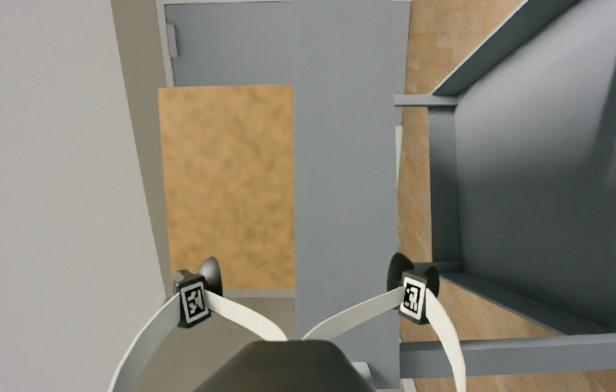

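Emit:
move:
  blocking: false
  r1: {"base": {"translate_m": 0.3, "strafe_m": -0.09}}
  r2: {"base": {"translate_m": 0.14, "strafe_m": -0.09}, "contact_limits": {"translate_m": 0.3}}
  cameras: []

Emit:
wait:
  seconds: 1.6
  cameras: []

Emit:
wait:
  seconds: 0.6
  cameras: []

Emit:
move:
  blocking: false
  r1: {"base": {"translate_m": 1.15}, "pace": "slow", "contact_limits": {"translate_m": 0.75}}
  r2: {"joints": {"gripper_m": 0.0}}
  cameras: []

Emit:
wait:
  seconds: 2
  cameras: ["r2_head_camera", "r2_wrist_camera"]

Scene clock: 168.70 s.
move: r1 moving; r2 moving
r1.base_odometry: x=-1.120 y=+1.114 heading=-2.373
r1.turned_by_wheels: +0.000
r1.turned_by_imu: +0.000
r1.base_tilt: forward=-1.6 right=+1.3
r1.lidar_m: 0.74 0.79 1.00 2.34 2.46 2.20 2.11 2.22 2.43 2.34 0.91 0.77
r1.base_status: translate_m moving; strafe_m moving
r1.joint_positions: lift_m=+0.350 arm_m=+0.000 wrist_yaw_rad=+3.082 wrist_pitch_rad=+0.002 wrist_roll_rad=+0.000 gripper_m=+0.056
r1.joint_status: not commanded
r1.measured_speeds: translate_m=+0.122 strafe_m=-0.039 rotate_rad=-0.005 lift_m=+0.000 arm_m=+0.000 wrist_yaw_rad=+0.000 wrist_pitch_rad=+0.000 wrist_roll_rad=+0.000
r1.motor_effort: lift_m=+24(24) arm_m=-3(4) wheel_0=+7(11) wheel_1=+5(6) wheel_2=-9(9)
r1.servo_current: wrist_yaw_rad=59(72) wrist_pitch_rad=46(52) wrist_roll_rad=52(59) gripper_m=46(52)
r1.hand_pose: x=-0.1118 y=+0.1043 z=+0.5272 quat_wxyz=(+0.030, -0.001, +0.000, +1.000) (m; r1's base frame)
r1.wrist_depth_mm: 136 139 - - - - - / 116 139 - - - - - / 118 140 - - - - - / 137 164 - - - - - / - - - - - - - / - 1921 193 1983 187 1863 1756 / 1397 1205 1229 143 1308 1182 1281
r2.base_odometry: x=-0.991 y=-0.053 heading=-2.560
r2.turned_by_wheels: -0.001
r2.turned_by_imu: +0.000
r2.base_tilt: forward=-0.6 right=+0.1
r2.lidar_m: 0.45 2.83 2.52 2.57 2.53 2.27 2.30 2.38 2.18 2.20 2.74 0.50
r2.base_status: translate_m moving; strafe_m moving
r2.joint_positions: lift_m=+0.688 arm_m=+0.000 wrist_yaw_rad=+0.003 wrist_pitch_rad=+0.001 wrist_roll_rad=+1.567 gripper_m=+0.100
r2.joint_status: not commanded
r2.measured_speeds: translate_m=+0.115 strafe_m=-0.075 rotate_rad=+0.000 lift_m=+0.000 arm_m=+0.000 wrist_yaw_rad=+0.000 wrist_pitch_rad=+0.000 wrist_roll_rad=+0.000
r2.motor_effort: lift_m=+21(21) arm_m=-4(4) wheel_0=+8(12) wheel_1=-6(7) wheel_2=-12(13)
r2.servo_current: wrist_yaw_rad=52(52) wrist_pitch_rad=39(52) wrist_roll_rad=59(59) gripper_m=52(59)
r2.contact_limits: translate_m 0.3
r2.hand_pose: x=+0.4595 y=-0.0867 z=+0.8656 quat_wxyz=(+0.708, +0.706, +0.001, +0.001) (m; r2's base frame)
r2.wrist_depth_mm: - - - 312 312 1863 - / - - - 310 312 842 - / - - 521 309 309 - - / - - 535 307 307 - - / - - 544 303 304 891 - / - - 195 244 193 - - / - - - - - 1708 466
pictures: none
No camera images: "cameras" was empty.

Scene clock: 170.03 s.
earlier move: r1 moving; r2 done
r1.base_odometry: x=-1.355 y=+0.993 heading=-2.373
r1.turned_by_wheels: +0.000
r1.turned_by_imu: +0.000
r1.base_tilt: forward=-1.6 right=+1.3
r1.lidar_m: 0.47 0.52 0.69 1.93 2.56 2.44 2.34 2.55 2.37 1.46 0.60 0.51
r1.base_status: translate_m moving; strafe_m moving
r1.joint_positions: lift_m=+0.350 arm_m=+0.000 wrist_yaw_rad=+3.082 wrist_pitch_rad=+0.002 wrist_roll_rad=+0.000 gripper_m=+0.056
r1.joint_status: not commanded
r1.measured_speeds: translate_m=+0.093 strafe_m=-0.028 rotate_rad=-0.001 lift_m=+0.000 arm_m=+0.000 wrist_yaw_rad=+0.000 wrist_pitch_rad=+0.000 wrist_roll_rad=+0.000
r1.motor_effort: lift_m=+24(24) arm_m=-4(4) wheel_0=+2(11) wheel_1=+4(7) wheel_2=+0(10)
r1.servo_current: wrist_yaw_rad=39(72) wrist_pitch_rad=39(52) wrist_roll_rad=65(65) gripper_m=39(52)
r1.hand_pose: x=-0.1118 y=+0.1043 z=+0.5272 quat_wxyz=(+0.030, -0.001, +0.000, +1.000) (m; r1's base frame)
r1.wrist_depth_mm: 136 139 - - - - - / 113 140 - - - - - / 118 140 - - - - - / 137 163 - - - - - / - - - - - - - / 1983 - 194 - 188 1863 1808 / 1397 1205 1229 153 1255 1160 1308
r2.base_odometry: x=-1.122 y=-0.054 heading=-2.560
r2.turned_by_wheels: +0.000
r2.turned_by_imu: +0.003
r2.base_tilt: forward=-0.7 right=+0.0
r2.lidar_m: 0.38 2.81 2.58 2.58 2.67 2.41 2.44 2.39 2.14 2.19 2.71 0.45
r2.base_status: done
r2.joint_positions: lift_m=+0.688 arm_m=+0.000 wrist_yaw_rad=+0.001 wrist_pitch_rad=+0.002 wrist_roll_rad=+1.569 gripper_m=+0.100
r2.joint_status: not commanded
r2.measured_speeds: all 0
r2.motor_effort: lift_m=+20(21) arm_m=+4(5) wheel_0=+2(12) wheel_1=-4(7) wheel_2=-2(13)
r2.servo_current: wrist_yaw_rad=46(59) wrist_pitch_rad=39(52) wrist_roll_rad=46(59) gripper_m=52(59)
r2.contact_limits: translate_m 0.3
r2.hand_pose: x=+0.4593 y=-0.0872 z=+0.8654 quat_wxyz=(+0.708, +0.706, +0.001, +0.000) (m; r2's base frame)
r2.wrist_depth_mm: - - - 278 282 1661 504 / - - - 271 273 1863 - / - - 477 209 268 854 - / - - 484 205 263 866 - / - - 488 200 258 854 - / - - 195 196 194 - - / - - - - 250 1756 496
wait: 1.33 of 1.6 s (r2 has come to rest)
pictures: none
No camera images: "cameras" was empty.

Scene clock: 170.63 s.
earlier move: r1 moving
r1.base_odometry: x=-1.369 y=+0.985 heading=-2.373
r1.turned_by_wheels: +0.000
r1.turned_by_imu: +0.000
r1.base_tilt: forward=-1.6 right=+1.2
r1.lidar_m: 0.47 0.49 0.67 1.86 2.53 2.47 2.37 2.54 2.34 1.44 0.59 0.49
r1.base_status: translate_m moving; strafe_m moving
r1.joint_positions: lift_m=+0.350 arm_m=+0.000 wrist_yaw_rad=+3.082 wrist_pitch_rad=+0.002 wrist_roll_rad=+0.000 gripper_m=+0.056
r1.joint_status: not commanded
r1.measured_speeds: all 0
r1.motor_effort: lift_m=+24(24) arm_m=-4(4) wheel_0=+2(11) wheel_1=+4(7) wheel_2=+1(10)
r1.servo_current: wrist_yaw_rad=46(72) wrist_pitch_rad=39(52) wrist_roll_rad=39(65) gripper_m=46(52)
r1.hand_pose: x=-0.1118 y=+0.1043 z=+0.5272 quat_wxyz=(+0.030, -0.001, +0.000, +1.000) (m; r1's base frame)
r1.wrist_depth_mm: 137 139 - - - - - / 113 140 - - - - - / 118 140 - - - - - / 137 164 - - - - - / - - - - - - - / 1863 1983 194 - 187 1863 1863 / 1397 1205 1205 143 1281 1182 1281
r2.base_odometry: x=-1.122 y=-0.054 heading=-2.560
r2.turned_by_wheels: +0.000
r2.turned_by_imu: +0.000
r2.base_tilt: forward=-0.6 right=+0.1
r2.lidar_m: 0.42 2.81 2.58 2.59 2.65 2.41 2.43 2.38 2.16 2.16 2.73 0.46
r2.base_status: done
r2.joint_positions: lift_m=+0.688 arm_m=+0.000 wrist_yaw_rad=+0.001 wrist_pitch_rad=+0.002 wrist_roll_rad=+1.569 gripper_m=+0.100
r2.joint_status: not commanded
r2.measured_speeds: all 0
r2.motor_effort: lift_m=+20(21) arm_m=+5(5) wheel_0=+2(12) wheel_1=-4(7) wheel_2=-2(13)
r2.servo_current: wrist_yaw_rad=39(59) wrist_pitch_rad=39(52) wrist_roll_rad=39(59) gripper_m=52(59)
r2.contact_limits: translate_m 0.3
r2.hand_pose: x=+0.4593 y=-0.0872 z=+0.8654 quat_wxyz=(+0.708, +0.706, +0.001, +0.000) (m; r2's base frame)
r2.wrist_depth_mm: - - - 278 281 1661 508 / - - - 271 274 1921 - / - - 480 208 267 854 - / - - 480 205 264 866 - / - - 488 201 258 842 - / - - 195 197 194 - - / - - - - 250 1708 496
wait: 0.60 s; no rest
pictures: none
No camera images: "cameras" was empty.

Scene clock: 171.13 s.
earlier move: r1 done
move: r1 moving; r2 moving
r1.base_odometry: x=-1.378 y=+0.977 heading=-2.373
r1.turned_by_wheels: +0.000
r1.turned_by_imu: +0.000
r1.base_tilt: forward=-1.5 right=+1.3
r1.lidar_m: 0.42 0.49 0.66 1.82 2.50 2.46 2.40 2.54 2.37 1.39 0.59 0.48
r1.base_status: translate_m moving
r1.joint_positions: lift_m=+0.350 arm_m=+0.000 wrist_yaw_rad=+3.082 wrist_pitch_rad=+0.002 wrist_roll_rad=+0.000 gripper_m=+0.056
r1.joint_status: not commanded
r1.measured_speeds: translate_m=+0.049 strafe_m=+0.000 rotate_rad=+0.003 lift_m=+0.000 arm_m=+0.000 wrist_yaw_rad=+0.000 wrist_pitch_rad=+0.000 wrist_roll_rad=+0.000
r1.motor_effort: lift_m=+24(24) arm_m=-4(4) wheel_0=+3(7) wheel_1=+5(5) wheel_2=-6(7)
r1.servo_current: wrist_yaw_rad=46(59) wrist_pitch_rad=39(46) wrist_roll_rad=59(65) gripper_m=39(46)
r1.contact_limits: translate_m 0.75
r1.hand_pose: x=-0.1118 y=+0.1043 z=+0.5272 quat_wxyz=(+0.030, -0.001, +0.000, +1.000) (m; r1's base frame)
r1.wrist_depth_mm: 137 139 - - - - - / 113 139 - - - - - / 118 140 - - - - - / 137 164 - - - - - / - - - - - - - / 1921 1983 193 - 188 1808 1756 / 1366 1205 1229 143 1255 1182 1308
r2.base_odometry: x=-1.122 y=-0.054 heading=-2.560
r2.turned_by_wheels: +0.000
r2.turned_by_imu: +0.000
r2.base_tilt: forward=-0.7 right=+0.1
r2.lidar_m: 0.40 2.85 2.56 2.61 2.65 2.41 2.44 2.39 2.16 2.16 2.70 0.46
r2.base_status: not commanded
r2.joint_positions: lift_m=+0.688 arm_m=+0.000 wrist_yaw_rad=+0.001 wrist_pitch_rad=+0.002 wrist_roll_rad=+1.569 gripper_m=+0.083
r2.joint_status: gripper_m moving
r2.measured_speeds: all 0
r2.motor_effort: lift_m=+20(21) arm_m=+5(5) wheel_0=+2(3) wheel_1=-4(4) wheel_2=-2(2)
r2.servo_current: wrist_yaw_rad=46(59) wrist_pitch_rad=33(46) wrist_roll_rad=59(59) gripper_m=85(117)
r2.contact_limits: translate_m 0.3
r2.hand_pose: x=+0.4593 y=-0.0872 z=+0.8654 quat_wxyz=(+0.708, +0.706, +0.001, +0.000) (m; r2's base frame)
r2.wrist_depth_mm: - - - 278 281 1661 504 / - - - 273 274 1863 - / - - 477 209 268 854 - / - - 480 205 264 854 - / - - 488 201 258 842 - / - - 196 196 191 - - / - - - - 250 1921 496
pictures: none
No camera images: "cameras" was empty.

Scene clock: 172.43 s.
earlier move: r1 moving; r2 done
r1.base_odometry: x=-1.463 y=+0.895 heading=-2.373
r1.turned_by_wheels: +0.000
r1.turned_by_imu: +0.000
r1.base_tilt: forward=-1.6 right=+1.3
r1.lidar_m: 0.34 0.35 0.52 1.29 2.53 2.59 2.51 2.66 2.38 0.97 0.49 0.36
r1.base_status: translate_m moving
r1.joint_positions: lift_m=+0.350 arm_m=+0.000 wrist_yaw_rad=+3.082 wrist_pitch_rad=+0.002 wrist_roll_rad=+0.000 gripper_m=+0.056
r1.joint_status: not commanded
r1.measured_speeds: translate_m=+0.101 strafe_m=+0.000 rotate_rad=+0.001 lift_m=+0.000 arm_m=+0.000 wrist_yaw_rad=+0.000 wrist_pitch_rad=+0.000 wrist_roll_rad=+0.000
r1.motor_effort: lift_m=+24(24) arm_m=-3(4) wheel_0=+5(7) wheel_1=+3(7) wheel_2=-4(7)
r1.servo_current: wrist_yaw_rad=59(65) wrist_pitch_rad=46(52) wrist_roll_rad=52(78) gripper_m=33(46)
r1.contact_limits: translate_m 0.75
r1.hand_pose: x=-0.1118 y=+0.1043 z=+0.5272 quat_wxyz=(+0.030, -0.001, +0.000, +1.000) (m; r1's base frame)
r1.wrist_depth_mm: 137 139 - - - - - / 113 140 - - - - - / 118 140 - - - - - / 137 164 - - - - - / - - - - - - - / 1983 1921 194 - 188 1863 1808 / 1397 1255 1229 153 1255 1182 1281
r2.base_odometry: x=-1.122 y=-0.054 heading=-2.560
r2.turned_by_wheels: +0.000
r2.turned_by_imu: +0.000
r2.base_tilt: forward=-0.6 right=+0.1
r2.lidar_m: 0.40 2.83 2.56 2.59 2.67 2.42 2.44 2.38 2.15 2.20 2.72 0.45
r2.base_status: not commanded
r2.joint_positions: lift_m=+0.688 arm_m=+0.000 wrist_yaw_rad=+0.001 wrist_pitch_rad=+0.002 wrist_roll_rad=+1.569 gripper_m=+0.001
r2.joint_status: all done
r2.measured_speeds: all 0
r2.motor_effort: lift_m=+20(21) arm_m=+5(5) wheel_0=+2(3) wheel_1=-4(5) wheel_2=-2(2)
r2.servo_current: wrist_yaw_rad=46(65) wrist_pitch_rad=39(46) wrist_roll_rad=46(59) gripper_m=111(189)
r2.contact_limits: translate_m 0.3
r2.hand_pose: x=+0.4593 y=-0.0872 z=+0.8654 quat_wxyz=(+0.708, +0.706, +0.001, +0.000) (m; r2's base frame)
r2.wrist_depth_mm: - - - 212 277 1661 496 / - - - 207 270 1661 - / - - 469 263 265 - - / - - 477 258 259 854 - / - - 488 211 255 842 - / - - 191 193 182 - - / - - - - - 1618 488
wait: 1.30 of 2 s (r2 has come to rest)
pictures: r2_head_camera, r2_wrist_camera
Images, in order (width x height): r2_head_camera 420x560, r2_wrist_camera 616x392.

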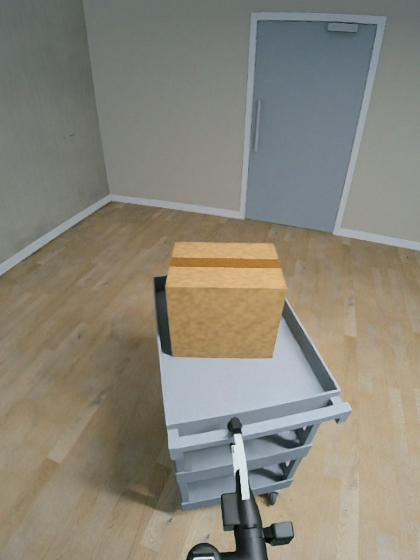

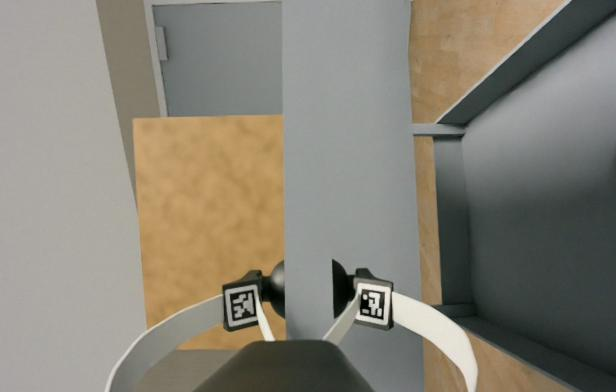

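Emit:
move:
  blocking: false
  r2: {"base": {"translate_m": -0.173, "strafe_m": 0.411}, "joints": {"wrist_yaw_rad": -0.34}, "speeds": {"wrist_yaw_rad": 0.1}, "pace": "slow", "contact_limits": {"translate_m": 0.6}}
  cameras: ["r1_head_camera", "r1_head_left_camera"]

Scene clock: 263.93 s.
earlier move: r1 done
move: r2 moving
r1.base_odometry: x=-2.195 y=+0.186 heading=-2.373
r1.turned_by_wheels: +0.000
r1.turned_by_imu: +0.112
r1.base_tilt: forward=-1.6 right=+1.3
r1.lidar_m: 0.32 0.25 - 0.25 0.27 0.60 3.49 0.79 0.96 2.47 2.71 1.76
r1.base_status: done
r1.joint_positions: lift_m=+0.350 arm_m=+0.000 wrist_yaw_rad=+3.083 wrist_pitch_rad=+0.002 wrist_roll_rad=+0.000 gripper_m=+0.056
r1.joint_status: not commanded
r1.measured_speeds: all 0
r1.motor_effort: lift_m=+21(21) arm_m=+4(5) wheel_0=+2(3) wheel_1=+9(9) wheel_2=-4(5)
r1.servo_current: wrist_yaw_rad=59(65) wrist_pitch_rad=39(46) wrist_roll_rad=46(52) gripper_m=39(46)
r1.contact_limits: translate_m 0.75
r1.hand_pose: x=-0.1119 y=+0.1043 z=+0.5274 quat_wxyz=(+0.029, -0.001, +0.000, +1.000) (m; r1's base frame)
r1.wrist_depth_mm: - 137 - - - - 322 / - 138 - - - - 330 / 112 138 224 - - - 336 / 124 142 - - - - 343 / - - - - - - 345 / 1756 1921 194 - 187 1808 347 / 1308 1229 1229 153 1308 484 343
r2.base_odometry: x=-1.112 y=-0.061 heading=-2.559
r2.turned_by_wheels: +0.001
r2.turned_by_imu: +0.003
r2.base_tilt: forward=-0.7 right=+0.1
r2.lidar_m: 0.40 2.83 2.53 2.59 2.64 2.41 2.44 2.38 2.16 2.17 2.75 0.46
r2.base_status: translate_m moving; strafe_m moving
r2.joint_positions: lift_m=+0.688 arm_m=+0.000 wrist_yaw_rad=-0.031 wrist_pitch_rad=+0.002 wrist_roll_rad=+1.569 gripper_m=+0.001
r2.joint_status: wrist_yaw_rad moving
r2.measured_speeds: translate_m=-0.019 strafe_m=+0.046 rotate_rad=-0.001 lift_m=+0.000 arm_m=+0.000 wrist_yaw_rad=-0.109 wrist_pitch_rad=+0.000 wrist_roll_rad=+0.000
r2.motor_effort: lift_m=+20(21) arm_m=+4(5) wheel_0=-7(10) wheel_1=+6(8) wheel_2=+11(11)
r2.servo_current: wrist_yaw_rad=72(98) wrist_pitch_rad=39(46) wrist_roll_rad=52(52) gripper_m=124(124)
r2.contact_limits: translate_m 0.6
r2.hand_pose: x=+0.4564 y=-0.0964 z=+0.8654 quat_wxyz=(+0.708, +0.706, -0.010, -0.012) (m; r2's base frame)
r2.wrist_depth_mm: - - - 220 285 1708 496 / - - - 272 277 1863 - / - - 480 210 270 831 - / - - 480 262 264 866 - / - - 488 207 258 854 - / - - 191 198 183 831 - / - - 500 - - 1618 -
pictures: r1_head_camera, r1_head_left_camera
Images, in order (width x height): r1_head_camera 420x560, r1_head_left_camera 420x672.

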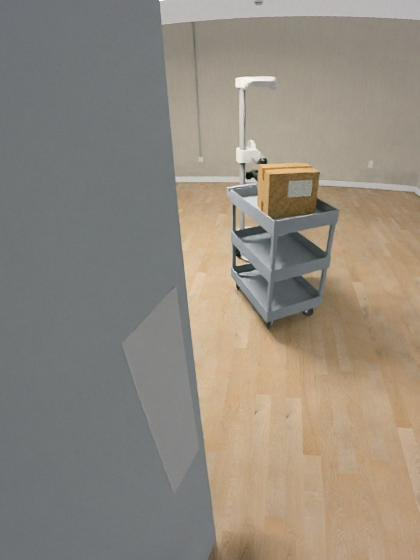

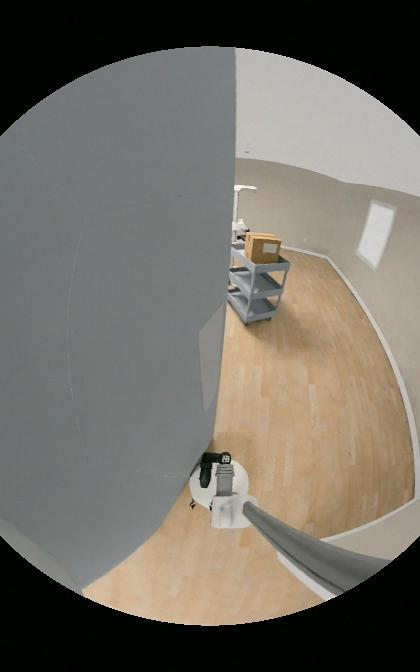

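Emit:
move:
  blocking: false
  r1: {"base": {"translate_m": 0.06, "strafe_m": 0.5}, "pace": "slow", "contact_limits": {"translate_m": 0.8}}
  cameras: []

Emit:
wait:
  seconds: 6
  cameras: ["r2_head_camera"]

Scene clock: 270.50 s.
earlier move: r2 done
move: r1 moving
r1.base_odometry: x=-2.187 y=+0.175 heading=-2.373
r1.turned_by_wheels: -0.001
r1.turned_by_imu: -0.001
r1.base_tilt: forward=-1.6 right=+1.3
r1.lidar_m: 0.34 0.25 - 0.25 0.25 0.57 3.49 0.81 0.99 2.46 2.70 2.65
r1.base_status: translate_m moving; strafe_m moving
r1.joint_positions: lift_m=+0.350 arm_m=+0.000 wrist_yaw_rad=+3.083 wrist_pitch_rad=+0.002 wrist_roll_rad=+0.000 gripper_m=+0.056
r1.joint_status: not commanded
r1.measured_speeds: translate_m=+0.007 strafe_m=+0.052 rotate_rad=-0.003 lift_m=+0.000 arm_m=+0.000 wrist_yaw_rad=+0.000 wrist_pitch_rad=+0.000 wrist_roll_rad=+0.000
r1.motor_effort: lift_m=+21(21) arm_m=+4(5) wheel_0=-16(16) wheel_1=+13(13) wheel_2=-4(6)
r1.servo_current: wrist_yaw_rad=52(59) wrist_pitch_rad=39(46) wrist_roll_rad=39(72) gripper_m=46(46)
r1.contact_limits: translate_m 0.8
r1.hand_pose: x=-0.1119 y=+0.1043 z=+0.5274 quat_wxyz=(+0.029, -0.001, +0.000, +1.000) (m; r1's base frame)
r1.wrist_depth_mm: - 137 - - - - 272 / - 138 - - - - 309 / 112 138 223 - - - 282 / 124 142 - - - - 285 / - - - - - - 286 / 1808 1983 195 - 187 1808 324 / 1281 1229 1229 153 1255 442 322
r2.base_odometry: x=-0.752 y=-0.302 heading=-2.560
r2.turned_by_wheels: +0.000
r2.turned_by_imu: -0.002
r2.base_tilt: forward=-0.7 right=+0.1
r2.lidar_m: 0.47 2.49 2.23 2.27 2.31 2.12 2.14 2.68 2.47 2.52 0.41 0.41
r2.base_status: done
r2.joint_positions: lift_m=+0.688 arm_m=+0.000 wrist_yaw_rad=-0.343 wrist_pitch_rad=+0.002 wrist_roll_rad=+1.569 gripper_m=+0.001
r2.joint_status: all done
r2.measured_speeds: all 0
r2.motor_effort: lift_m=+20(21) arm_m=+4(4) wheel_0=-5(5) wheel_1=+3(4) wheel_2=+4(4)
r2.servo_current: wrist_yaw_rad=72(72) wrist_pitch_rad=46(46) wrist_roll_rad=39(59) gripper_m=111(117)
r2.contact_limits: translate_m 0.6
r2.hand_pose: x=+0.4130 y=-0.1793 z=+0.8654 quat_wxyz=(+0.697, +0.696, -0.120, -0.122) (m; r2's base frame)
r2.wrist_depth_mm: - 424 415 179 232 778 - / - 466 455 189 243 820 - / - - 492 252 257 842 - / - - 549 268 272 - - / - - - 225 290 1756 504 / - - 191 229 183 1537 439 / - - - - 338 1708 1138
pictures: none
No camera images: "cameras" was empty.

Scene clock: 276.50 s.
earlier move: r1 contact_stop
r1.base_odometry: x=-2.062 y=+0.001 heading=-2.339
r1.turned_by_wheels: +0.034
r1.turned_by_imu: +0.035
r1.base_tilt: forward=-1.6 right=+1.3
r1.lidar_m: 2.05 0.25 0.25 - 0.25 0.34 3.49 0.96 0.98 2.67 2.97 2.01
r1.base_status: translate_m contact_stop; strafe_m contact_stop
r1.joint_positions: lift_m=+0.350 arm_m=+0.000 wrist_yaw_rad=+3.082 wrist_pitch_rad=+0.002 wrist_roll_rad=+0.000 gripper_m=+0.056
r1.joint_status: not commanded
r1.measured_speeds: translate_m=-0.002 strafe_m=-0.024 rotate_rad=+0.013 lift_m=+0.000 arm_m=+0.000 wrist_yaw_rad=+0.000 wrist_pitch_rad=+0.000 wrist_roll_rad=+0.000
r1.on_its_own: the wheels are slack since a contact_stop
r1.motor_effort: lift_m=+21(21) arm_m=+4(5) wheel_0=+0(28) wheel_1=+0(34) wheel_2=+0(7)
r1.servo_current: wrist_yaw_rad=52(72) wrist_pitch_rad=46(52) wrist_roll_rad=46(72) gripper_m=39(52)
r1.contact_limits: translate_m 0.8
r1.hand_pose: x=-0.1118 y=+0.1043 z=+0.5274 quat_wxyz=(+0.030, -0.001, +0.000, +1.000) (m; r1's base frame)
r1.wrist_depth_mm: 136 139 - - 480 238 - / 116 139 - - 492 224 - / 116 141 287 - 508 228 161 / 137 162 - - 517 229 161 / - - - - 449 231 163 / - 1983 193 - 190 231 163 / 1397 1255 1255 153 397 198 -
r2.base_odometry: x=-0.752 y=-0.302 heading=-2.560
r2.turned_by_wheels: +0.000
r2.turned_by_imu: +0.001
r2.base_tilt: forward=-0.7 right=+0.1
r2.lidar_m: 0.46 2.50 2.22 2.26 2.32 2.09 2.15 2.65 2.48 2.50 0.42 0.41
r2.base_status: done
r2.joint_positions: lift_m=+0.688 arm_m=+0.000 wrist_yaw_rad=-0.343 wrist_pitch_rad=+0.002 wrist_roll_rad=+1.569 gripper_m=+0.001
r2.joint_status: all done
r2.measured_speeds: all 0
r2.motor_effort: lift_m=+20(21) arm_m=+4(5) wheel_0=-5(6) wheel_1=+3(4) wheel_2=+3(4)
r2.servo_current: wrist_yaw_rad=33(72) wrist_pitch_rad=46(52) wrist_roll_rad=39(59) gripper_m=111(124)
r2.contact_limits: translate_m 0.6
r2.hand_pose: x=+0.4130 y=-0.1793 z=+0.8654 quat_wxyz=(+0.697, +0.696, -0.120, -0.122) (m; r2's base frame)
r2.wrist_depth_mm: - 424 415 179 231 778 - / - 466 452 189 245 820 - / - - 496 253 258 854 - / - - 544 270 274 - - / - - - 225 290 1756 500 / - - 191 231 183 1537 436 / - - - - 338 1708 1138
wait: 6.00 s; no rest
pictures: r2_head_camera
Images, in order (width x height): r2_head_camera 420x560.

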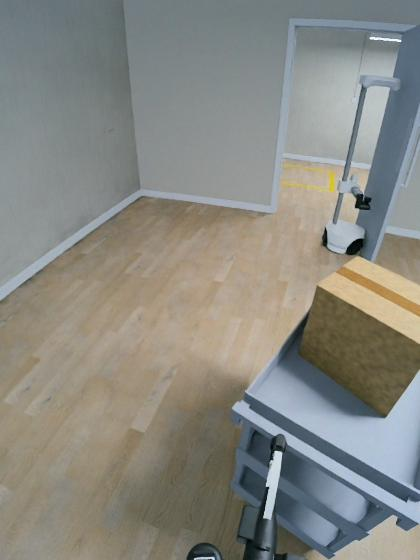

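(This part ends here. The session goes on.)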